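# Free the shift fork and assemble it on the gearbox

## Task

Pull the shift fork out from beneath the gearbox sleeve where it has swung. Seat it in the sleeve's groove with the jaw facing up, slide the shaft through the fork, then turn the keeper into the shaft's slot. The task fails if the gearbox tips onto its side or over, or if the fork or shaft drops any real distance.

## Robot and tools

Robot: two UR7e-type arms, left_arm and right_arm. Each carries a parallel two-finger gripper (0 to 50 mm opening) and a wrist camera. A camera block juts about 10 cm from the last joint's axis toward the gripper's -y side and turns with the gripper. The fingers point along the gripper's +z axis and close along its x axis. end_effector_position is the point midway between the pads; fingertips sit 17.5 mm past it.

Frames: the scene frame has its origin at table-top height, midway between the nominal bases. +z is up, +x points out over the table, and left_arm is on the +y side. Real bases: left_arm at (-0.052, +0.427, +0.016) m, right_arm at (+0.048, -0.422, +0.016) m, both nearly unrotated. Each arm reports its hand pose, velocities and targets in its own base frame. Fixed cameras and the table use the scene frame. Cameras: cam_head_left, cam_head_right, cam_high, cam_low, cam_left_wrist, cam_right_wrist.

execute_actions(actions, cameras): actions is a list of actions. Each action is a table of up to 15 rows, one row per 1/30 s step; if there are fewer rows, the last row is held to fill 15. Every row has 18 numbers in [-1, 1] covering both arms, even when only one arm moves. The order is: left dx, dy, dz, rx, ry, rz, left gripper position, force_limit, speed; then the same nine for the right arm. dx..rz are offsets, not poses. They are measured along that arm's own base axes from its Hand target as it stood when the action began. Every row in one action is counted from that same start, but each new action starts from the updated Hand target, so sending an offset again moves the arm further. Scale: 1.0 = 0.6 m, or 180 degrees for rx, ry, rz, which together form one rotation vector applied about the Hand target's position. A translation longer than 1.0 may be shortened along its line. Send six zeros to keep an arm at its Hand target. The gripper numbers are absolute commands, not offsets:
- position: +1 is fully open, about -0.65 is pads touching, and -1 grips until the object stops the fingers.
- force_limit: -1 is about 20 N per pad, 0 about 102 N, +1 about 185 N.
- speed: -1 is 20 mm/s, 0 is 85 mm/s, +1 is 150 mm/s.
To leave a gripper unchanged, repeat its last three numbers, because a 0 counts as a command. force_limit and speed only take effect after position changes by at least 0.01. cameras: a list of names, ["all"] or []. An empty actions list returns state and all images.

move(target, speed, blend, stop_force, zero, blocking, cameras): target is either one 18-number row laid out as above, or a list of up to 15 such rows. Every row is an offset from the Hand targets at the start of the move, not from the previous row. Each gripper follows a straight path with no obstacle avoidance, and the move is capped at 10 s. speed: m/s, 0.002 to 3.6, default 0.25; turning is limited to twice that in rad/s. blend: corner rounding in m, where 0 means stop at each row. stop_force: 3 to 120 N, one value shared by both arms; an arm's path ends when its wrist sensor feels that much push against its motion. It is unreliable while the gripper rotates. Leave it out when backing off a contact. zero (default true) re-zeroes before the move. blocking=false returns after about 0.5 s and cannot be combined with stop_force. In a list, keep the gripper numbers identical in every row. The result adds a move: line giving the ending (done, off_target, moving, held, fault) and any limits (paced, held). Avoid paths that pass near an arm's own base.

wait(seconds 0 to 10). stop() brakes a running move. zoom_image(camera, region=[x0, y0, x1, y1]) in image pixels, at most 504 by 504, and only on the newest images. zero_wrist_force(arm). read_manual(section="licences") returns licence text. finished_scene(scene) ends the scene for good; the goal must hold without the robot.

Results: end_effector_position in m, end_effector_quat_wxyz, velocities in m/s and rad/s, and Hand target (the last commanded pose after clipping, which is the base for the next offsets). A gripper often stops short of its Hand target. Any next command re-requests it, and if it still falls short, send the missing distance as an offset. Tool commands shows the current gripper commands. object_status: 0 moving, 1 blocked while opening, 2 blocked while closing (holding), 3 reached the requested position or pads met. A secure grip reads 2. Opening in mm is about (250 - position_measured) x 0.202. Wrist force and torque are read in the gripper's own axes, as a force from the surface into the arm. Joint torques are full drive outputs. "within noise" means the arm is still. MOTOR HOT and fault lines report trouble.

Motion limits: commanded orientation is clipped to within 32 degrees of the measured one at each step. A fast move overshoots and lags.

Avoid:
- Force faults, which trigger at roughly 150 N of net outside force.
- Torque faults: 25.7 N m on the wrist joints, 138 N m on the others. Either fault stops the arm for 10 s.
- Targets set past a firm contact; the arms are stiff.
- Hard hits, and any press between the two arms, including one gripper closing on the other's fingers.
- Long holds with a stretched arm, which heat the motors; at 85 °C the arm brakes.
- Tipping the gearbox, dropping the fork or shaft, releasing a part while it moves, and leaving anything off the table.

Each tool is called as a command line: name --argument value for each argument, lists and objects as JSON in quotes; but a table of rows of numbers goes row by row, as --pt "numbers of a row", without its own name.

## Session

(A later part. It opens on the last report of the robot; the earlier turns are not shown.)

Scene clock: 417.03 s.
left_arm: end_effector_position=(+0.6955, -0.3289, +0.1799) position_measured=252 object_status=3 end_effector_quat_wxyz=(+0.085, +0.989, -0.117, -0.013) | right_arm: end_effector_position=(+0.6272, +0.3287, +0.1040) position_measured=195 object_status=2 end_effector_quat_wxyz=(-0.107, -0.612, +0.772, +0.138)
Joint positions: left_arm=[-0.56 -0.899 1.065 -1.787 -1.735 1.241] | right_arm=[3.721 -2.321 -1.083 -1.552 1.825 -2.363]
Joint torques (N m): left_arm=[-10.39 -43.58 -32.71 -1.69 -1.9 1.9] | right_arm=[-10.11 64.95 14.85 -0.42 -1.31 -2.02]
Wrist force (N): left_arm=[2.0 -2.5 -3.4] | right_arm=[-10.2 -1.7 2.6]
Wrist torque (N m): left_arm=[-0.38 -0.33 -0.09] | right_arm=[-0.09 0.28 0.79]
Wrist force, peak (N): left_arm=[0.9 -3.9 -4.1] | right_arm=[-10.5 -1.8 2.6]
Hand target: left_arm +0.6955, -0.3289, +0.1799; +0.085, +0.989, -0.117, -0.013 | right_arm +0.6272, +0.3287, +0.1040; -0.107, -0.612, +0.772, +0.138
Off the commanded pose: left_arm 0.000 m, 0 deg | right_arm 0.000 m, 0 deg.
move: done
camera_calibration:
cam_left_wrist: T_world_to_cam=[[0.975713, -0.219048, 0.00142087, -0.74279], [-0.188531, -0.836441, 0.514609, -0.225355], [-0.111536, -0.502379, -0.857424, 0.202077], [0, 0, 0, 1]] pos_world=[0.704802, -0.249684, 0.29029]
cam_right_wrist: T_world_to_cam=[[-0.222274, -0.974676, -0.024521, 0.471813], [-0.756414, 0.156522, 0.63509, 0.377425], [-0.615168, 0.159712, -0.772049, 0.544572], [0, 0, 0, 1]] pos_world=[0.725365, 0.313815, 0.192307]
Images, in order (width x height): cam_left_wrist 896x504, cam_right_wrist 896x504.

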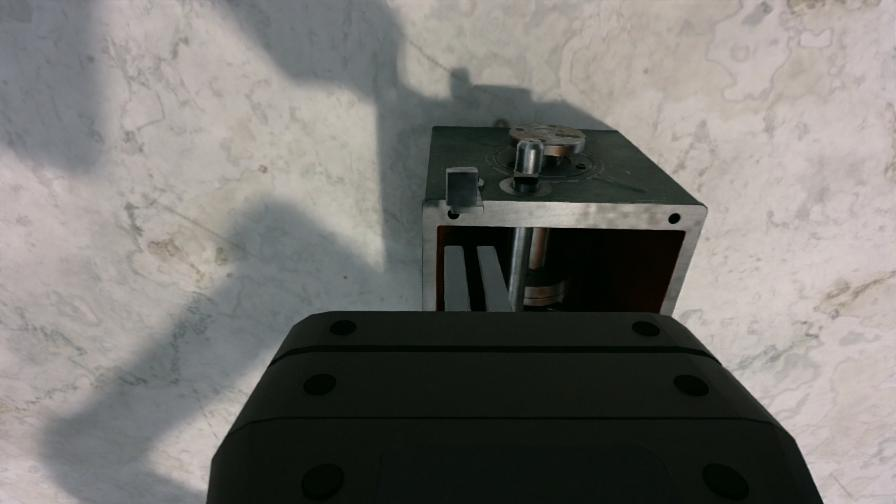

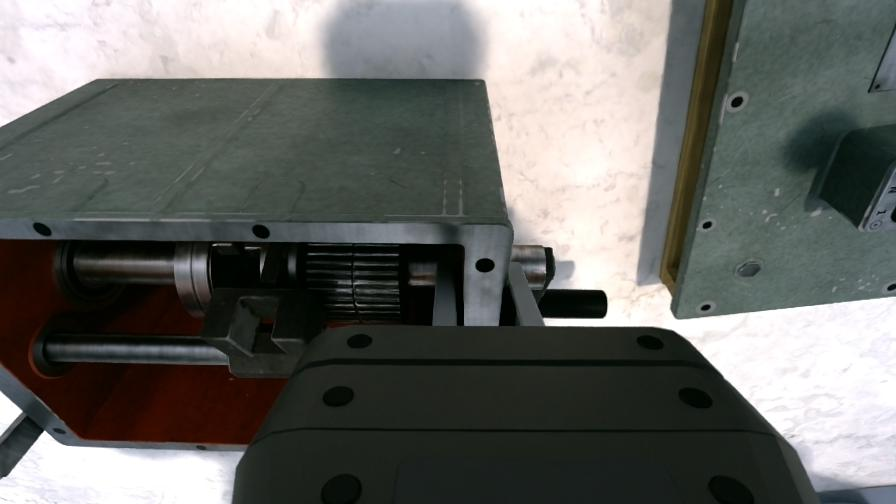

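move --pt "-0.0423 0.028 0 0 0 0 -1 -0.3 -1 0 0 0 0 0 0 -1 0.2 -1" --pt "-0.0423 0.028 -0.0745 0 0 0 -1 -0.3 -1 0 0 0 0 0 0 -1 0.2 -1" --speed 0.12

move --pt "0.0393 -0.0095 0.0032 0 0 0 -1 -0.3 -1 0 0 0 0 0 0 -1 0.2 -1" --pt "0.0593 -0.0143 -0.0007 0 0 0 -1 -0.3 -1 0 0 0 0 0 0 -1 0.2 -1" --speed 0.025 --blend '[0.003,0]' --stop_force 20 --cameras '["cam_left_wrist"]'

zoom_image --camera "cam_left_wrist" --region '[400, 180, 640, 320]'

Scene clock: 419.27 s.
left_arm: end_effector_position=(+0.6701, -0.3121, +0.1353) position_measured=252 object_status=3 end_effector_quat_wxyz=(+0.085, +0.989, -0.117, -0.013) | right_arm: end_effector_position=(+0.6272, +0.3287, +0.1040) position_measured=195 object_status=2 end_effector_quat_wxyz=(-0.107, -0.612, +0.772, +0.138)
Joint positions: left_arm=[-0.559 -0.947 1.262 -1.937 -1.735 1.242] | right_arm=[3.721 -2.321 -1.083 -1.552 1.825 -2.363]
Joint torques (N m): left_arm=[8.19 -41.24 -16.02 -4.93 0.99 -0.99] | right_arm=[-9.68 64.34 17.46 -0.37 -1.05 -2.33]
Wrist force (N): left_arm=[2.0 -2.8 -3.3] | right_arm=[-10.4 -1.7 2.7]
Wrist torque (N m): left_arm=[-0.44 -0.36 -0.14] | right_arm=[-0.09 0.32 0.79]
Wrist force, peak (N): left_arm=[1.7 -2.3 -5.0] | right_arm=[-10.5 -1.7 2.8]
Hand target: left_arm +0.6701, -0.3121, +0.1352; +0.085, +0.989, -0.117, -0.013 | right_arm +0.6272, +0.3287, +0.1040; -0.107, -0.612, +0.772, +0.138
Off the commanded pose: left_arm 0.000 m, 0 deg | right_arm 0.000 m, 0 deg.
move: done

Scene clock: 421.57 s.
left_arm: end_effector_position=(+0.7057, -0.3207, +0.1348) position_measured=252 object_status=3 end_effector_quat_wxyz=(+0.085, +0.989, -0.117, -0.013) | right_arm: end_effector_position=(+0.6272, +0.3287, +0.1040) position_measured=195 object_status=2 end_effector_quat_wxyz=(-0.107, -0.612, +0.772, +0.138)
Joint positions: left_arm=[-0.544 -0.857 1.11 -1.872 -1.736 1.257] | right_arm=[3.721 -2.321 -1.083 -1.552 1.825 -2.363]
Joint torques (N m): left_arm=[9.01 -40.94 -33.05 -3.21 -1.31 1.95] | right_arm=[3.93 62.52 16.79 2.54 1.13 -2.61]
Wrist force (N): left_arm=[-5.9 -2.7 -8.6] | right_arm=[-2.8 -2.8 -0.8]
Wrist torque (N m): left_arm=[-0.37 -0.30 -0.09] | right_arm=[-0.02 0.09 1.04]
Wrist force, peak (N): left_arm=[-5.9 -2.7 -8.6] | right_arm=[-10.4 -1.7 2.7]
Hand target: left_arm +0.7057, -0.3207, +0.1348; +0.085, +0.989, -0.117, -0.013 | right_arm +0.6272, +0.3287, +0.1040; -0.107, -0.612, +0.772, +0.138
Off the commanded pose: left_arm 0.000 m, 0 deg | right_arm 0.000 m, 0 deg.
move: done
camera_calibration:
cam_left_wrist: T_world_to_cam=[[0.975713, -0.219048, 0.00142087, -0.750882], [-0.188531, -0.836441, 0.514609, -0.193364], [-0.111536, -0.502379, -0.857424, 0.168664], [0, 0, 0, 1]] pos_world=[0.715002, -0.241484, 0.24519]
Images, in order (width x height): cam_left_wrist 896x504.

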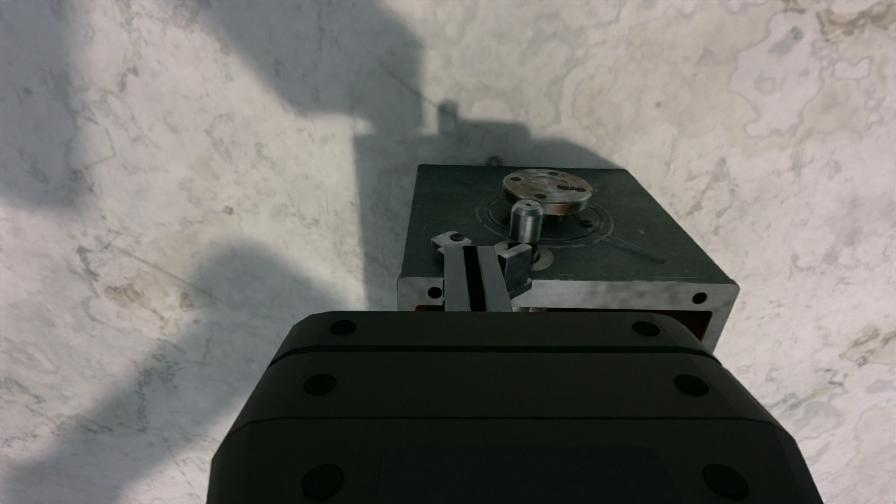

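Scaled by 2.100 from the camera's 896x504 image, which has a finer 1280x720 frame.

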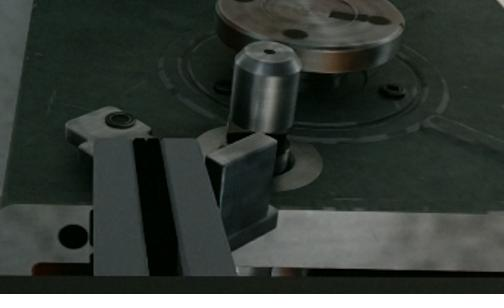

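move --pt "0.0173 -0.0042 -0.0105 0 0 0 -1 -0.3 -1 0 0 0 0 0 0 -1 0.2 -1" --pt "0.0275 -0.0067 -0.0222 0 0 0 -1 -0.3 -1 0 0 0 0 0 0 -1 0.2 -1" --speed 0.025 --blend '[0.003,0]' --stop_force 20 --cameras '["cam_left_wrist"]'

zoom_image --camera "cam_left_wrist" --region '[400, 180, 640, 320]'

Scene clock: 423.37 s.
left_arm: end_effector_position=(+0.7222, -0.3247, +0.1215) position_measured=252 object_status=3 end_effector_quat_wxyz=(+0.085, +0.989, -0.117, -0.013) | right_arm: end_effector_position=(+0.6272, +0.3287, +0.1040) position_measured=195 object_status=2 end_effector_quat_wxyz=(-0.107, -0.612, +0.772, +0.138)
Joint positions: left_arm=[-0.537 -0.804 1.052 -1.866 -1.736 1.264] | right_arm=[3.721 -2.321 -1.083 -1.552 1.825 -2.363]
Joint torques (N m): left_arm=[7.74 -39.65 -29.92 -3.4 -1.44 2.01] | right_arm=[5.06 61.92 17.25 2.33 1.75 -2.5]
Wrist force (N): left_arm=[-1.3 -2.6 -11.7] | right_arm=[-3.1 -2.8 -0.8]
Wrist torque (N m): left_arm=[-0.38 -0.25 -0.09] | right_arm=[-0.02 0.13 1.05]
Wrist force, peak (N): left_arm=[-1.2 -3.1 -12.4] | right_arm=[-3.0 -2.9 -0.9]
Hand target: left_arm +0.7222, -0.3247, +0.1215; +0.085, +0.989, -0.117, -0.013 | right_arm +0.6272, +0.3287, +0.1040; -0.107, -0.612, +0.772, +0.138
Off the commanded pose: left_arm 0.000 m, 0 deg | right_arm 0.000 m, 0 deg.
move: done
camera_calibration:
cam_left_wrist: T_world_to_cam=[[0.975713, -0.219048, 0.00142087, -0.767839], [-0.188531, -0.836441, 0.514609, -0.186755], [-0.111536, -0.502379, -0.857424, 0.157091], [0, 0, 0, 1]] pos_world=[0.731502, -0.245484, 0.23189]
Images, in order (width x height): cam_left_wrist 896x504.

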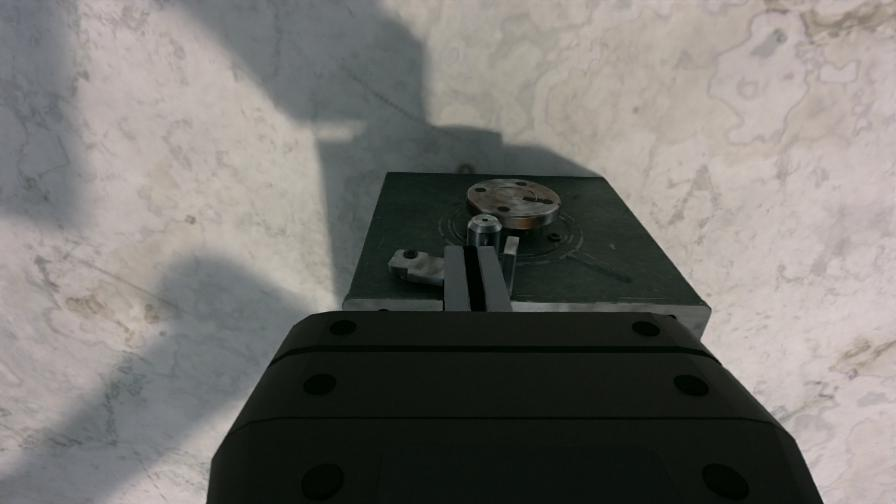

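Scaled by 2.100 from the camera's 896x504 image, which has a finer 1280x720 frame.

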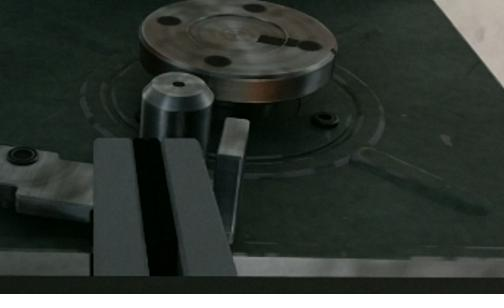

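move --pt "0.0053 -0.0013 -0.010 0 0 0 -1 -0.3 -1 0 0 0 0 0 0 -1 0.2 -1" --pt "0.0063 -0.0015 -0.0167 0 0 0 -1 -0.3 -1 0 0 0 0 0 0 -1 0.2 -1" --speed 0.012 --stop_force 20 --cameras '["cam_left_wrist"]'

zoom_image --camera "cam_left_wrist" --region '[340, 180, 580, 320]'

Scene clock: 425.03 s.
left_arm: end_effector_position=(+0.7231, -0.3250, +0.1201) position_measured=252 object_status=3 end_effector_quat_wxyz=(+0.085, +0.989, -0.117, -0.012) | right_arm: end_effector_position=(+0.6272, +0.3287, +0.1040) position_measured=195 object_status=2 end_effector_quat_wxyz=(-0.107, -0.612, +0.772, +0.138)
Joint positions: left_arm=[-0.537 -0.801 1.05 -1.867 -1.736 1.264] | right_arm=[3.721 -2.321 -1.083 -1.552 1.825 -2.363]
Joint torques (N m): left_arm=[-13.72 -44.12 -3.73 1.73 -0.03 -1.79] | right_arm=[4.82 58.97 19.47 2.4 1.69 -2.44]
Wrist force (N): left_arm=[5.0 -2.0 -28.4] | right_arm=[-2.8 -2.9 -0.7]
Wrist torque (N m): left_arm=[-0.57 -0.26 -0.13] | right_arm=[-0.04 0.11 1.04]
Wrist force, peak (N): left_arm=[-4.5 -2.8 -41.6] | right_arm=[-3.1 -2.9 -0.7]
Hand target: left_arm +0.7231, -0.3250, +0.1201; +0.085, +0.989, -0.117, -0.012 (not the last commanded pose) | right_arm +0.6272, +0.3287, +0.1040; -0.107, -0.612, +0.772, +0.138
Off the commanded pose: left_arm 0.009 m, 0 deg | right_arm 0.000 m, 0 deg.
move: contact (left_arm); path passed 0 of 2 targets
camera_calibration:
cam_left_wrist: T_world_to_cam=[[0.975728, -0.21898, 0.00177109, -0.768832], [-0.18863, -0.836333, 0.514748, -0.185964], [-0.111238, -0.502588, -0.85734, 0.155602], [0, 0, 0, 1]] pos_world=[0.732401, -0.245683, 0.23049]
Images, in order (width x height): cam_left_wrist 896x504.

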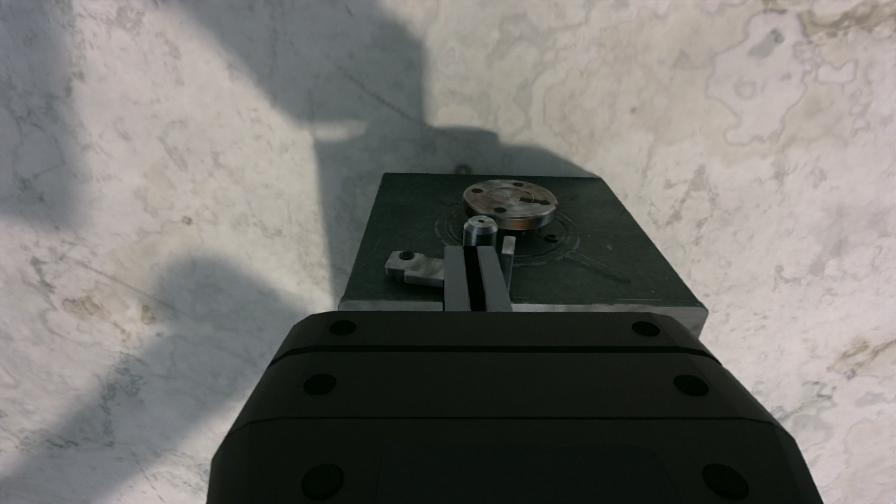

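Scaled by 2.100 from the camera's 896x504 image, which has a finer 1280x720 frame.

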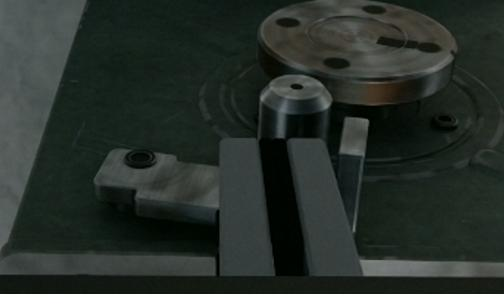

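move --pt "-0.004 0.001 0.02 0 0 0 -1 -0.3 -1 0 0 0 0 0 0 -1 0.2 -1" --pt "-0.03 -0.005 0.1 0 0 0 -1 -0.3 -1 0 0 0 0 0 0 -1 0.2 -1" --speed 0.08 --blend 0.003 --cameras '["cam_left_wrist","cam_right_wrist"]'

zoom_image --camera "cam_left_wrist" --region '[380, 130, 560, 270]'

Scene clock: 426.53 s.
left_arm: end_effector_position=(+0.7051, -0.3279, +0.1801) position_measured=252 object_status=3 end_effector_quat_wxyz=(+0.085, +0.989, -0.117, -0.012) | right_arm: end_effector_position=(+0.6272, +0.3287, +0.1040) position_measured=195 object_status=2 end_effector_quat_wxyz=(-0.107, -0.612, +0.772, +0.138)
Joint positions: left_arm=[-0.553 -0.876 1.025 -1.77 -1.735 1.249] | right_arm=[3.721 -2.321 -1.083 -1.552 1.825 -2.363]
Joint torques (N m): left_arm=[-10.14 -60.49 -33.16 -1.76 1.1 -2.15] | right_arm=[5.27 56.38 20.7 2.08 1.61 -2.38]
Wrist force (N): left_arm=[2.1 -2.7 -3.9] | right_arm=[-2.8 -2.8 -0.8]
Wrist torque (N m): left_arm=[-0.41 -0.35 0.01] | right_arm=[-0.02 0.10 1.04]
Wrist force, peak (N): left_arm=[4.9 -2.2 -28.8] | right_arm=[-3.2 -2.8 -1.0]
Hand target: left_arm +0.7051, -0.3280, +0.1801; +0.085, +0.989, -0.117, -0.012 | right_arm +0.6272, +0.3287, +0.1040; -0.107, -0.612, +0.772, +0.138
Off the commanded pose: left_arm 0.000 m, 0 deg | right_arm 0.000 m, 0 deg.
move: done
camera_calibration:
cam_left_wrist: T_world_to_cam=[[0.975728, -0.21898, 0.00177118, -0.752032], [-0.18863, -0.836333, 0.514748, -0.222702], [-0.111238, -0.502588, -0.85734, 0.203447], [0, 0, 0, 1]] pos_world=[0.714401, -0.248683, 0.29039]
cam_right_wrist: T_world_to_cam=[[-0.222274, -0.974676, -0.024521, 0.471813], [-0.756414, 0.156522, 0.63509, 0.377425], [-0.615168, 0.159712, -0.772049, 0.544572], [0, 0, 0, 1]] pos_world=[0.725365, 0.313815, 0.192307]
Images, in order (width x height): cam_left_wrist 896x504, cam_right_wrist 896x504.

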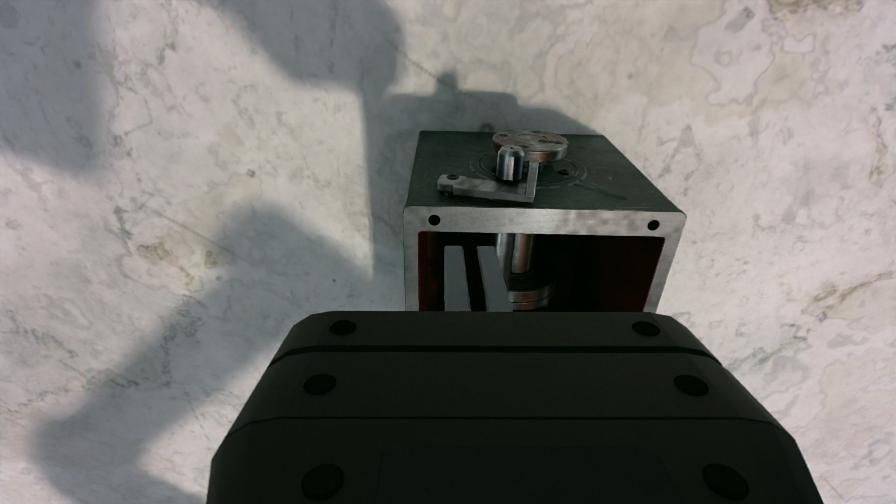

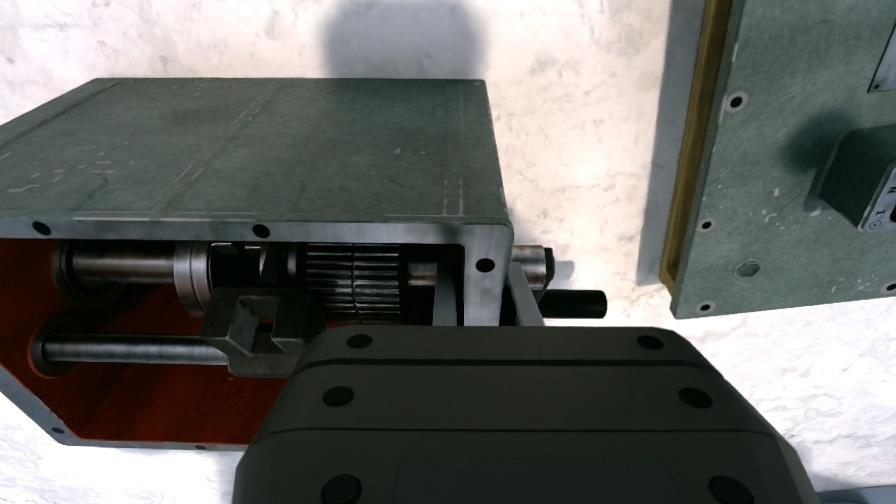

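Scaled by 2.800 from the camera's 896x504 image, which has a finer 1280x720 frame.

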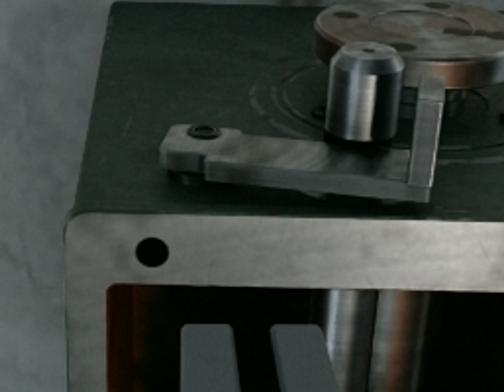

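move --pt "0.02 0.12 0.06 0 0 0 -1 -0.3 -1 0 0 0 0 0 0 -1 0.2 -1" --pt "0.046 0.122 0.035 -0.3035 -0.364 -0.2825 -1 -0.3 -1 0 0 0 0 0 0 -1 0.2 -1" --speed 0.25 --blend 0.03 --cameras '["cam_left_wrist","cam_low"]'

zoom_image --camera "cam_left_wrist" --region '[150, 100, 450, 310]'

Scene clock: 431.73 s.
left_arm: end_effector_position=(+0.7327, -0.2548, +0.2011) position_measured=252 object_status=3 end_effector_quat_wxyz=(+0.406, +0.566, -0.509, +0.505) | right_arm: end_effector_position=(+0.6272, +0.3287, +0.1040) position_measured=195 object_status=2 end_effector_quat_wxyz=(-0.107, -0.612, +0.772, +0.138)
Joint positions: left_arm=[-0.197 -0.628 1.354 -3.436 -2.751 2.03] | right_arm=[3.721 -2.321 -1.083 -1.552 1.825 -2.363]
Joint torques (N m): left_arm=[8.93 -44.79 -26.05 -3.64 -2.37 -2.06] | right_arm=[5.71 51.37 21.02 2.29 1.77 -2.58]
Wrist force (N): left_arm=[1.0 -2.1 -3.4] | right_arm=[-2.9 -2.7 -0.8]
Wrist torque (N m): left_arm=[-0.54 -0.06 0.19] | right_arm=[-0.01 0.11 1.04]
Wrist force, peak (N): left_arm=[2.3 -3.7 -4.7] | right_arm=[-3.0 -3.0 -0.8]
Hand target: left_arm +0.7327, -0.2548, +0.2011; +0.406, +0.566, -0.509, +0.505 | right_arm +0.6272, +0.3287, +0.1040; -0.107, -0.612, +0.772, +0.138
Off the commanded pose: left_arm 0.000 m, 0 deg | right_arm 0.000 m, 0 deg.
move: done
camera_calibration:
cam_left_wrist: T_world_to_cam=[[-0.0184784, -0.155331, 0.98769, -0.216665], [-0.977661, 0.209673, 0.0146839, 0.778032], [-0.209373, -0.965355, -0.155736, 0.0742506], [0, 0, 0, 1]] pos_world=[0.772194, -0.125109, 0.214136]
Images, in order (width x height): cam_low 896x504, cam_left_wrist 896x504.

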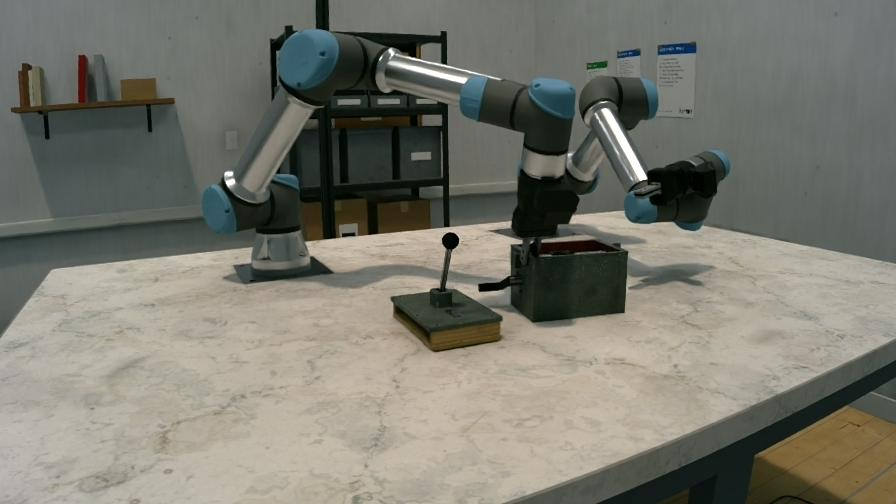

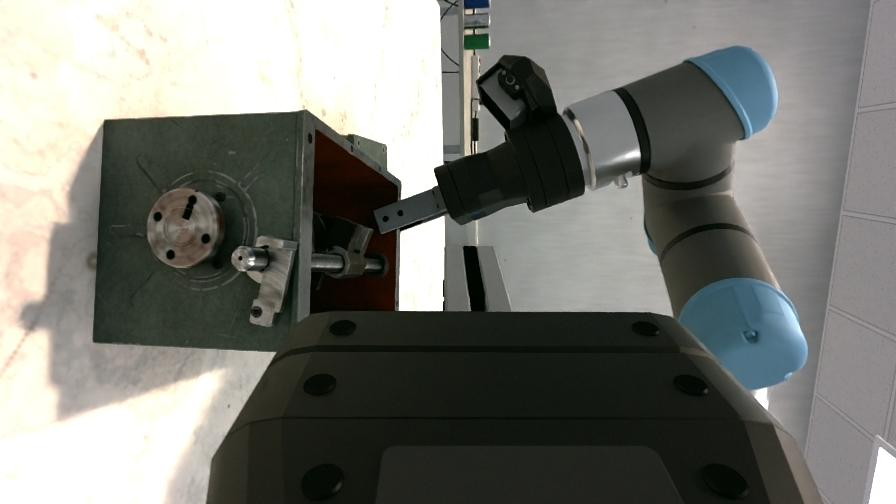

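Scaled by 1.680 from the camera's 896x504 image, which has a finer 1280x720 frame.

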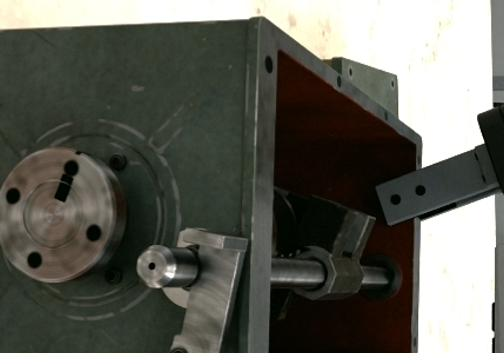

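wait --seconds 0 --cameras '["cam_left_wrist"]'

zoom_image --camera "cam_left_wrist" --region '[200, 190, 340, 330]'

Scene clock: 432.33 s.
left_arm: end_effector_position=(+0.7327, -0.2548, +0.2011) position_measured=252 object_status=3 end_effector_quat_wxyz=(+0.406, +0.566, -0.509, +0.505) | right_arm: end_effector_position=(+0.6272, +0.3287, +0.1040) position_measured=195 object_status=2 end_effector_quat_wxyz=(-0.107, -0.612, +0.772, +0.138)
Joint positions: left_arm=[-0.197 -0.628 1.354 -3.436 -2.751 2.03] | right_arm=[3.721 -2.321 -1.083 -1.552 1.825 -2.363]
Joint torques (N m): left_arm=[8.97 -45.3 -26.77 -3.75 -2.44 -2.07] | right_arm=[5.61 50.76 23.11 2.4 1.76 -2.47]
Wrist force (N): left_arm=[0.8 -1.8 -3.1] | right_arm=[-2.8 -3.0 -0.6]
Wrist torque (N m): left_arm=[-0.48 -0.03 0.20] | right_arm=[-0.05 0.09 1.04]
Wrist force, peak (N): left_arm=[1.0 -2.1 -3.5] | right_arm=[-3.2 -3.0 -0.8]
Hand target: left_arm +0.7327, -0.2548, +0.2011; +0.406, +0.566, -0.509, +0.505 | right_arm +0.6272, +0.3287, +0.1040; -0.107, -0.612, +0.772, +0.138
Tool commands: left_gripper/position=-1.0 left_gripper/force_limit=-0.3 left_gripper/speed=-1.0 right_gripper/position=-1.0 right_gripper/force_limit=+0.2 right_gripper/speed=-1.0
Off the commanded pose: left_arm 0.000 m, 0 deg | right_arm 0.000 m, 0 deg.
camera_calibration:
cam_left_wrist: T_world_to_cam=[[-0.0184581, -0.155236, 0.987705, -0.216573], [-0.977661, 0.209674, 0.0146837, 0.778033], [-0.209376, -0.96537, -0.155638, 0.0742146], [0, 0, 0, 1]] pos_world=[0.772194, -0.125109, 0.214036]
Images, in order (width x height): cam_left_wrist 896x504.

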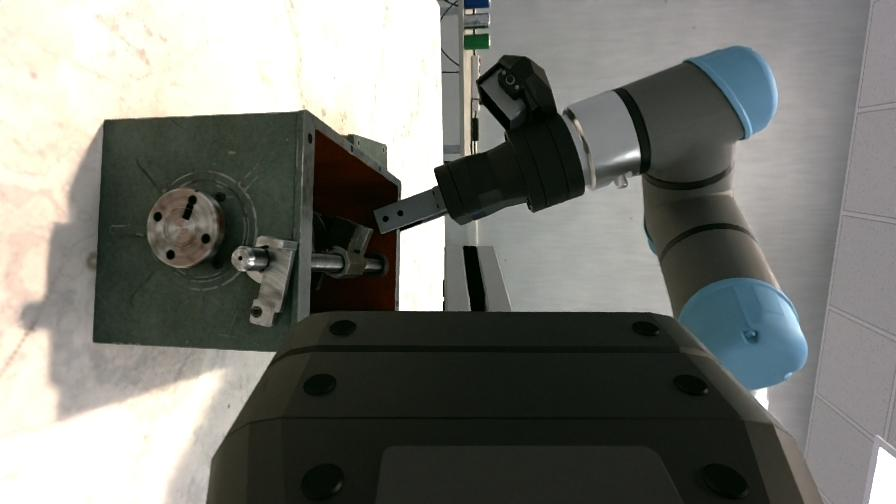

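Scaled by 3.600 from the camera's 896x504 image, which has a finer 1280x720 frame.

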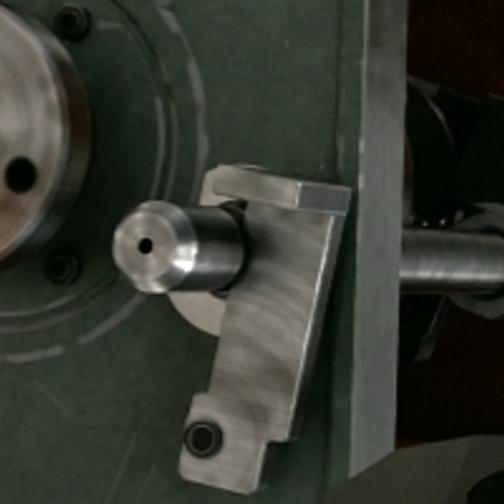

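zoom_image --camera "cam_left_wrist" --region '[225, 230, 305, 290]'

Scaled by 6.300 from the camera's 896x504 image, which has a finer 1280x720 frame.

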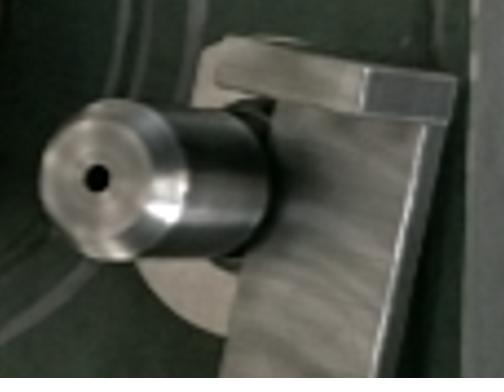

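move --pt "-0.046 -0.075 0.065 0.3035 0.364 0.2825 -1 -0.3 -1 0 0 0 0 0 0 -1 0.2 -1" --pt "-0.046 -0.122 -0.035 0.3035 0.364 0.2825 -1 -0.3 -1 0 0 0 0 0 0 -1 0.2 -1" --speed 0.15 --cameras '["cam_left_wrist"]'

zoom_image --camera "cam_left_wrist" --region '[380, 130, 560, 270]'

Scene clock: 440.27 s.
left_arm: end_effector_position=(+0.7051, -0.3279, +0.1802) position_measured=252 object_status=3 end_effector_quat_wxyz=(+0.085, +0.989, -0.117, -0.012) | right_arm: end_effector_position=(+0.6272, +0.3287, +0.1040) position_measured=195 object_status=2 end_effector_quat_wxyz=(-0.107, -0.612, +0.772, +0.138)
Joint positions: left_arm=[-0.553 -0.876 1.025 -1.77 -1.735 1.249] | right_arm=[3.721 -2.321 -1.083 -1.552 1.825 -2.363]
Joint torques (N m): left_arm=[-10.74 -44.73 -15.98 -4.64 1.13 -2.22] | right_arm=[5.06 47.78 25.48 2.25 1.65 -2.34]
Wrist force (N): left_arm=[2.1 -2.8 -3.7] | right_arm=[-2.9 -2.9 -0.8]
Wrist torque (N m): left_arm=[-0.42 -0.35 0.00] | right_arm=[-0.04 0.12 1.05]
Wrist force, peak (N): left_arm=[2.1 -3.1 -5.3] | right_arm=[-3.2 -3.0 -0.8]
Hand target: left_arm +0.7051, -0.3280, +0.1801; +0.085, +0.989, -0.117, -0.012 | right_arm +0.6272, +0.3287, +0.1040; -0.107, -0.612, +0.772, +0.138
Off the commanded pose: left_arm 0.000 m, 0 deg | right_arm 0.000 m, 0 deg.
move: done
camera_calibration:
cam_left_wrist: T_world_to_cam=[[0.975728, -0.21898, 0.00177109, -0.752032], [-0.18863, -0.836333, 0.514748, -0.222805], [-0.111238, -0.502588, -0.85734, 0.203618], [0, 0, 0, 1]] pos_world=[0.714401, -0.248683, 0.29059]
Images, in order (width x height): cam_left_wrist 896x504.

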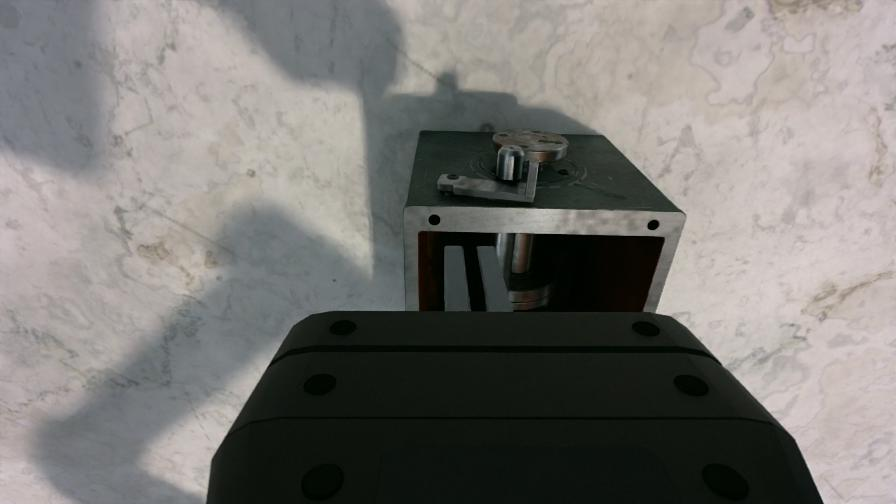

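Scaled by 2.800 from the camera's 896x504 image, which has a finer 1280x720 frame.

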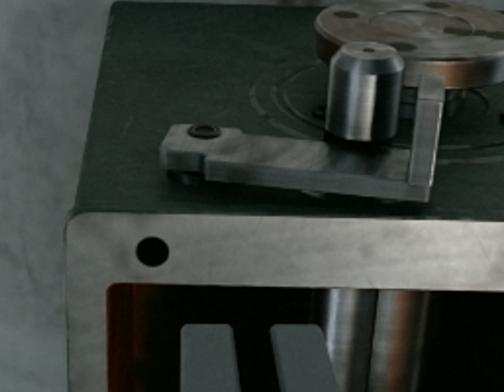

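zoom_image --camera "cam_left_wrist" --region '[485, 140, 555, 210]'

Scaled by 7.200 from the camera's 896x504 image, which has a finer 1280x720 frame.

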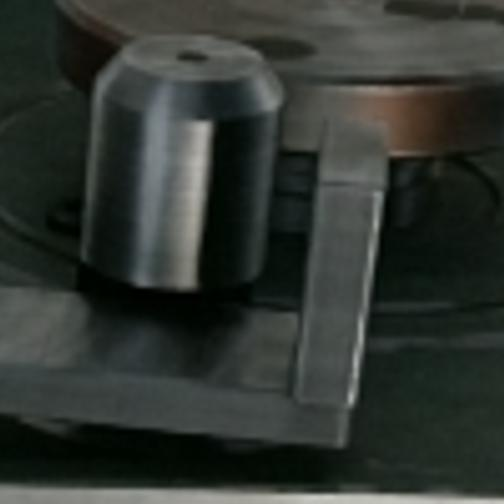

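move --target '[0.0332,-0.0773,0.0255,0.1631,-0.0394,0,-1,-0.3,-1,0,0,0,0,0,0,-1,0.2,-1]' --speed 0.15 --cameras '["cam_left_wrist"]'

zoom_image --camera "cam_left_wrist" --region '[360, 150, 520, 270]'

Scene clock: 443.50 s.
left_arm: end_effector_position=(+0.7216, -0.3672, +0.1928) position_measured=252 object_status=3 end_effector_quat_wxyz=(-0.135, +0.984, -0.116, +0.016) | right_arm: end_effector_position=(+0.6272, +0.3287, +0.1040) position_measured=195 object_status=2 end_effector_quat_wxyz=(-0.107, -0.612, +0.772, +0.138)
Joint positions: left_arm=[-0.714 -0.691 0.636 -1.388 -1.33 1.076] | right_arm=[3.721 -2.321 -1.083 -1.552 1.825 -2.363]
Joint torques (N m): left_arm=[8.95 -65.87 -15.1 -4.31 -0.93 1.99] | right_arm=[6.4 47.42 24.85 2.72 1.75 -2.53]
Wrist force (N): left_arm=[2.2 -0.9 -3.2] | right_arm=[-2.9 -2.9 -0.7]
Wrist torque (N m): left_arm=[-0.22 -0.30 0.04] | right_arm=[-0.04 0.10 1.04]
Wrist force, peak (N): left_arm=[2.7 -4.1 -6.7] | right_arm=[-3.0 -3.1 -0.6]
Hand target: left_arm +0.7217, -0.3672, +0.1928; -0.135, +0.984, -0.116, +0.016 (not the last commanded pose) | right_arm +0.6272, +0.3287, +0.1040; -0.107, -0.612, +0.772, +0.138
Off the commanded pose: left_arm 0.008 m, 5 deg | right_arm 0.000 m, 0 deg.
move: held (left_arm; a check stopped the path); limits=held
pose unreachable (left arm): on one or more control steps of this call, first in action 0 (counted from 0), this arm could not follow its commanded pose, so it was not sent that pose on those steps. It may still have moved: this result reports where it is.
cause: moving toward the commanded pose would bring a part of the arm too close to another arm (a part of this arm just beyond joint 5 (wrist 2) and a part of the right arm just beyond its joint 3 (elbow), at the place that arm is still heading or pushing toward).
camera_calibration:
cam_left_wrist: T_world_to_cam=[[0.974766, -0.222887, 0.01232, -0.779553], [-0.223018, -0.969976, 0.0969988, -0.202774], [-0.00966972, -0.0972988, -0.995208, 0.298591], [0, 0, 0, 1]] pos_world=[0.717547, -0.341386, 0.326433]
Images, in order (width x height): cam_left_wrist 896x504.

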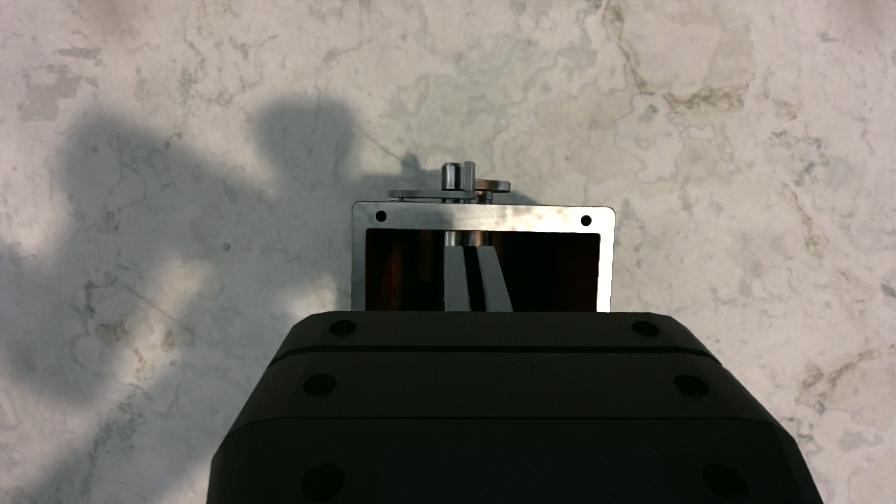

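Scaled by 3.150 from the camera's 896x504 image, which has a finer 1280x720 frame.

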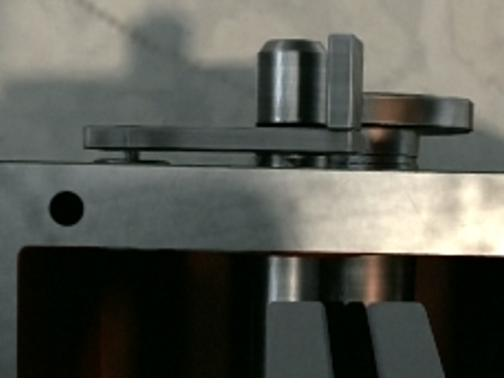

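zoom_image --camera "cam_left_wrist" --region '[430, 155, 490, 210]'

zoom_image --camera "cam_left_wrist" --region '[380, 155, 440, 210]'

Scaled by 8.400 from the camera's 896x504 image, which has a finer 1280x720 frame.

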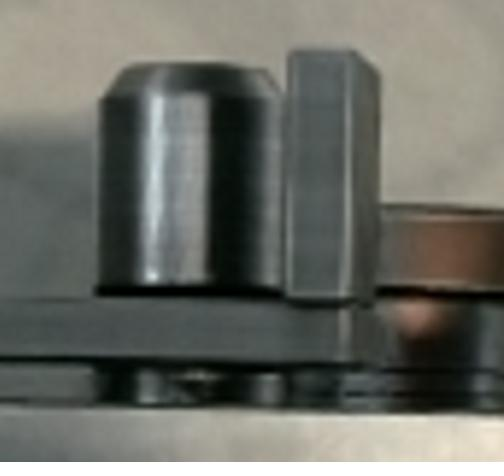

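Scaled by 8.400 from the camera's 896x504 image, which has a finer 1280x720 frame.

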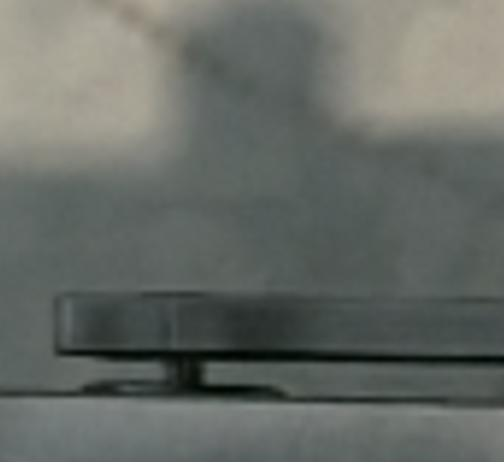

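zoom_image --camera "cam_left_wrist" --region '[436, 186, 472, 208]'

Scaled by 14.000 from the camera's 896x504 image, which has a finer 1280x720 frame.

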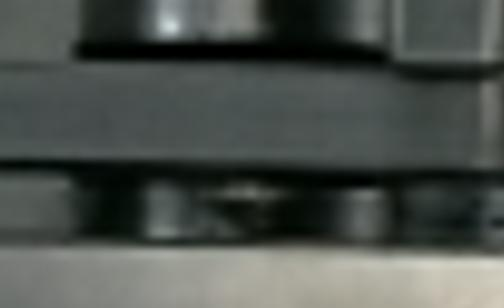

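move --pt "-0.0025 0.0713 -0.03 -0.1375 0.0343 0 -1 -0.3 -1 0 0 0 0 0 0 -1 0.2 -1" --pt "-0.0025 0.0713 -0.088 -0.1375 0.0343 0 -1 -0.3 -1 0 0 0 0 0 0 -1 0.2 -1" --speed 0.12 --cameras '["cam_left_wrist"]'

zoom_image --camera "cam_left_wrist" --region '[380, 130, 560, 330]'

Scene clock: 450.83 s.
left_arm: end_effector_position=(+0.7201, -0.3244, +0.1401) position_measured=252 object_status=3 end_effector_quat_wxyz=(+0.086, +0.989, -0.117, -0.012) | right_arm: end_effector_position=(+0.6272, +0.3287, +0.1040) position_measured=195 object_status=2 end_effector_quat_wxyz=(-0.107, -0.612, +0.772, +0.138)
Joint positions: left_arm=[-0.538 -0.822 1.035 -1.833 -1.737 1.264] | right_arm=[3.721 -2.321 -1.083 -1.552 1.825 -2.363]
Joint torques (N m): left_arm=[8.45 -45.34 -16.14 -4.73 -1.04 -1.37] | right_arm=[6.55 46.99 27.75 2.55 1.56 -2.38]
Wrist force (N): left_arm=[2.0 -2.6 -3.6] | right_arm=[-2.7 -2.6 -0.7]
Wrist torque (N m): left_arm=[-0.38 -0.33 -0.09] | right_arm=[0.01 0.07 1.04]
Wrist force, peak (N): left_arm=[2.0 -2.3 -5.5] | right_arm=[-3.2 -2.8 -0.8]
Hand target: left_arm +0.7202, -0.3244, +0.1400; +0.086, +0.989, -0.117, -0.012 | right_arm +0.6272, +0.3287, +0.1040; -0.107, -0.612, +0.772, +0.138
Off the commanded pose: left_arm 0.000 m, 0 deg | right_arm 0.000 m, 0 deg.
move: done
camera_calibration:
cam_left_wrist: T_world_to_cam=[[0.975564, -0.219701, 0.00271081, -0.766075], [-0.189537, -0.835258, 0.516159, -0.195558], [-0.111136, -0.50406, -0.856489, 0.171951], [0, 0, 0, 1]] pos_world=[0.729399, -0.244975, 0.25029]
Images, in order (width x height): cam_left_wrist 896x504.

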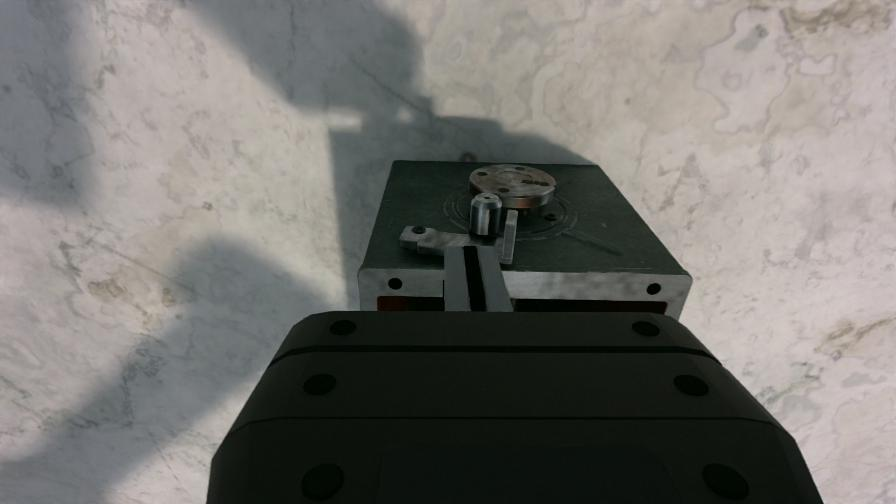

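Scaled by 2.520 from the camera's 896x504 image, which has a finer 1280x720 frame.

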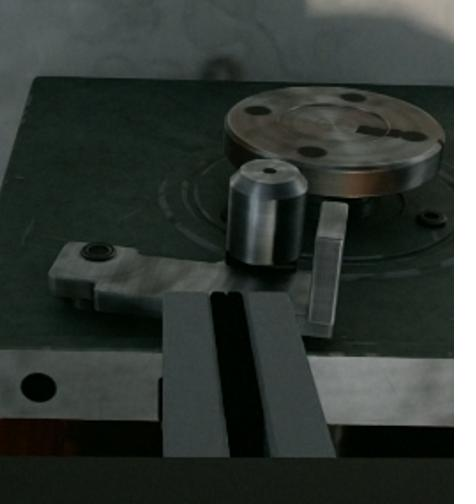

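zero_wrist_force --arm "left_arm"

move --target '[0,0,-0.0467,0,0,0,-1,-0.3,-1,0,0,0,0,0,0,-1,0.2,-1]' --speed 0.012 --stop_force 8 --cameras '["cam_left_wrist"]'

Wrist force sensor zeroed.

Scene clock: 453.77 s.
left_arm: end_effector_position=(+0.7202, -0.3244, +0.1206) position_measured=252 object_status=3 end_effector_quat_wxyz=(+0.086, +0.989, -0.117, -0.012) | right_arm: end_effector_position=(+0.6272, +0.3287, +0.1040) position_measured=195 object_status=2 end_effector_quat_wxyz=(-0.107, -0.612, +0.772, +0.138)
Joint positions: left_arm=[-0.538 -0.809 1.065 -1.875 -1.737 1.264] | right_arm=[3.721 -2.321 -1.083 -1.552 1.825 -2.363]
Joint torques (N m): left_arm=[-1.63 -52.31 -27.15 -0.81 0.88 -1.73] | right_arm=[6.65 47.03 28.11 2.02 1.81 -2.42]
Wrist force (N, zeroed by zero_wrist_force on left_arm): left_arm=[1.3 0.7 -10.9] | right_arm=[-3.0 -2.8 -0.7]
Wrist torque (N m, zeroed by zero_wrist_force on left_arm): left_arm=[-0.11 0.07 -0.02] | right_arm=[-0.03 0.12 1.05]
Wrist force, peak (N, zeroed by zero_wrist_force on left_arm): left_arm=[-3.2 0.4 -23.3] | right_arm=[-3.2 -2.9 -0.7]
Hand target: left_arm +0.7202, -0.3244, +0.1206; +0.086, +0.989, -0.117, -0.012 (not the last commanded pose) | right_arm +0.6272, +0.3287, +0.1040; -0.107, -0.612, +0.772, +0.138
Off the commanded pose: left_arm 0.009 m, 0 deg | right_arm 0.000 m, 0 deg.
move: contact (left_arm)
camera_calibration:
cam_left_wrist: T_world_to_cam=[[0.975606, -0.21951, 0.00284722, -0.766135], [-0.189432, -0.83523, 0.516242, -0.185563], [-0.110942, -0.504188, -0.856438, 0.155076], [0, 0, 0, 1]] pos_world=[0.729499, -0.244975, 0.23079]
Images, in order (width x height): cam_left_wrist 896x504.

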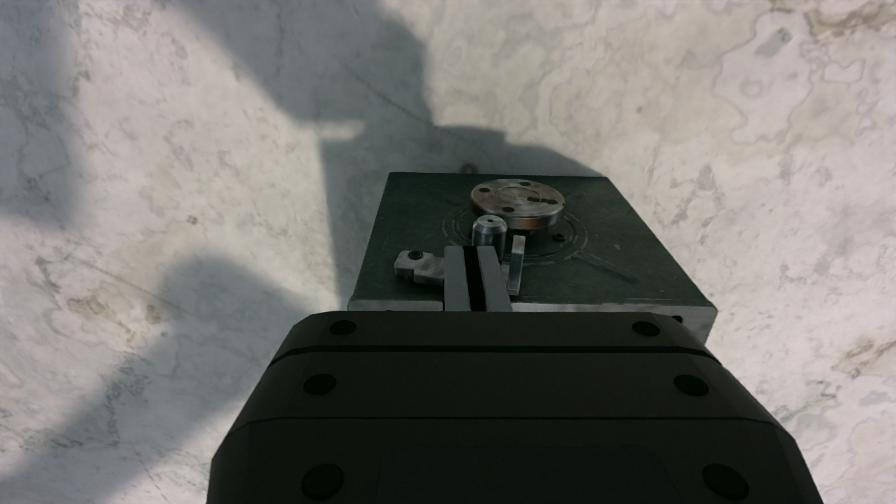

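move --pt "0 0 0.01 0 0 0 -1 -0.3 -1 0 0 0 0 0 0 -1 0.2 -1" --pt "0 0 0.025 0.0532 -0.0129 0 -1 -0.3 -1 0 0 0 0 0 0 -1 0.2 -1" --speed 0.08 --cameras '["cam_left_wrist"]'

zoom_image --camera "cam_left_wrist" --region '[380, 150, 560, 330]'

Scene clock: 456.60 s.
left_arm: end_effector_position=(+0.7202, -0.3244, +0.1356) position_measured=252 object_status=3 end_effector_quat_wxyz=(+0.000, +0.993, -0.117, -0.002) | right_arm: end_effector_position=(+0.6272, +0.3287, +0.1040) position_measured=195 object_status=2 end_effector_quat_wxyz=(-0.107, -0.612, +0.772, +0.138)
Joint positions: left_arm=[-0.592 -0.805 0.995 -1.758 -1.573 1.214] | right_arm=[3.721 -2.321 -1.083 -1.552 1.825 -2.363]
Joint torques (N m): left_arm=[-10.29 -45.59 -33.24 -1.73 1.66 -2.13] | right_arm=[4.92 46.26 28.8 2.27 1.43 -2.06]
Wrist force (N, zeroed by zero_wrist_force on left_arm): left_arm=[-0.1 0.3 0.2] | right_arm=[-2.8 -2.7 -0.7]
Wrist torque (N m, zeroed by zero_wrist_force on left_arm): left_arm=[0.03 0.04 0.18] | right_arm=[-0.01 0.08 1.04]
Wrist force, peak (N, zeroed by zero_wrist_force on left_arm): left_arm=[1.6 0.7 -11.4] | right_arm=[-3.1 -2.9 -0.8]
Hand target: left_arm +0.7202, -0.3244, +0.1356; +0.000, +0.993, -0.117, -0.002 | right_arm +0.6272, +0.3287, +0.1040; -0.107, -0.612, +0.772, +0.138
Off the commanded pose: left_arm 0.000 m, 0 deg | right_arm 0.000 m, 0 deg.
move: done
camera_calibration:
cam_left_wrist: T_world_to_cam=[[0.975434, -0.220219, 0.00564443, -0.766647], [-0.207272, -0.908805, 0.362093, -0.183459], [-0.07461, -0.354368, -0.932125, 0.200639], [0, 0, 0, 1]] pos_world=[0.724757, -0.264459, 0.257777]
Images, in order (width x height): cam_left_wrist 896x504.

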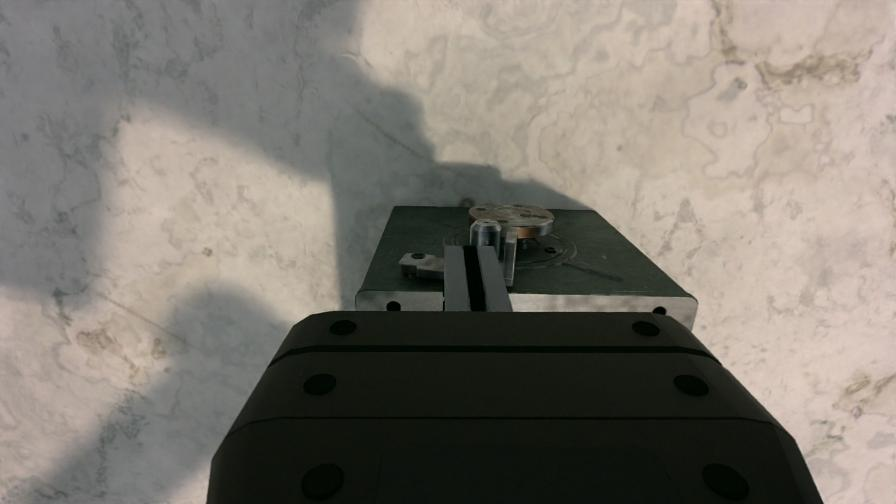

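Scaled by 2.800 from the camera's 896x504 image, which has a finer 1280x720 frame.

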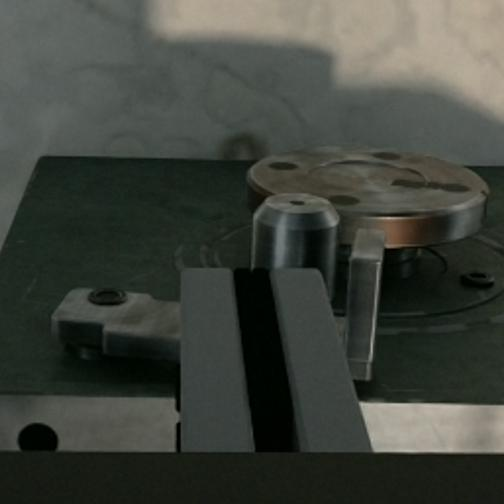

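move --target '[0,0,-0.036,0,0,0,-1,-0.3,-1,0,0,0,0,0,0,-1,0.2,-1]' --speed 0.01 --stop_force 8

Scene clock: 459.43 s.
left_arm: end_effector_position=(+0.7202, -0.3244, +0.1208) position_measured=252 object_status=3 end_effector_quat_wxyz=(+0.000, +0.993, -0.117, -0.002) | right_arm: end_effector_position=(+0.6272, +0.3287, +0.1040) position_measured=195 object_status=2 end_effector_quat_wxyz=(-0.107, -0.612, +0.772, +0.138)
Joint positions: left_arm=[-0.592 -0.797 1.019 -1.79 -1.573 1.214] | right_arm=[3.721 -2.321 -1.083 -1.552 1.825 -2.363]
Joint torques (N m): left_arm=[-8.85 -62.1 -32.74 -2.29 -0.38 -2.14] | right_arm=[6.16 46.52 29.5 2.18 1.59 -2.08]
Wrist force (N, zeroed by zero_wrist_force on left_arm): left_arm=[0.2 0.7 0.1] | right_arm=[-2.9 -2.7 -0.9]
Wrist torque (N m, zeroed by zero_wrist_force on left_arm): left_arm=[0.08 -0.04 0.16] | right_arm=[-0.01 0.10 1.04]
Wrist force, peak (N, zeroed by zero_wrist_force on left_arm): left_arm=[-0.7 -0.8 -9.9] | right_arm=[-3.1 -2.9 -0.8]
Hand target: left_arm +0.7202, -0.3244, +0.1208; +0.000, +0.993, -0.117, -0.002 (not the last commanded pose) | right_arm +0.6272, +0.3287, +0.1040; -0.107, -0.612, +0.772, +0.138
Off the commanded pose: left_arm 0.007 m, 0 deg | right_arm 0.000 m, 0 deg.
move: contact (left_arm)

move --target '[0,0,-0.012,0,0,0,-1,-0.3,-1,0,0,0,0,0,0,-1,0.2,-1]' --speed 0.006 --stop_force 16

Scene clock: 461.67 s.
left_arm: end_effector_position=(+0.7202, -0.3244, +0.1154) position_measured=252 object_status=3 end_effector_quat_wxyz=(+0.000, +0.993, -0.117, -0.002) | right_arm: end_effector_position=(+0.6272, +0.3287, +0.1040) position_measured=195 object_status=2 end_effector_quat_wxyz=(-0.107, -0.612, +0.772, +0.138)
Joint positions: left_arm=[-0.592 -0.794 1.027 -1.802 -1.573 1.214] | right_arm=[3.721 -2.321 -1.083 -1.552 1.825 -2.363]
Joint torques (N m): left_arm=[-7.47 -49.7 -25.21 0.39 -1.33 -2.08] | right_arm=[5.06 46.8 29.61 2.37 1.71 -2.09]
Wrist force (N, zeroed by zero_wrist_force on left_arm): left_arm=[1.4 0.3 -15.6] | right_arm=[-3.1 -2.8 -0.7]
Wrist torque (N m, zeroed by zero_wrist_force on left_arm): left_arm=[-0.05 0.04 0.15] | right_arm=[-0.02 0.14 1.05]
Wrist force, peak (N, zeroed by zero_wrist_force on left_arm): left_arm=[-1.7 -0.6 -22.6] | right_arm=[-3.1 -2.9 -0.8]
Hand target: left_arm +0.7202, -0.3244, +0.1154; +0.000, +0.993, -0.117, -0.002 (not the last commanded pose) | right_arm +0.6272, +0.3287, +0.1040; -0.107, -0.612, +0.772, +0.138
Off the commanded pose: left_arm 0.002 m, 0 deg | right_arm 0.000 m, 0 deg.
move: contact (left_arm)


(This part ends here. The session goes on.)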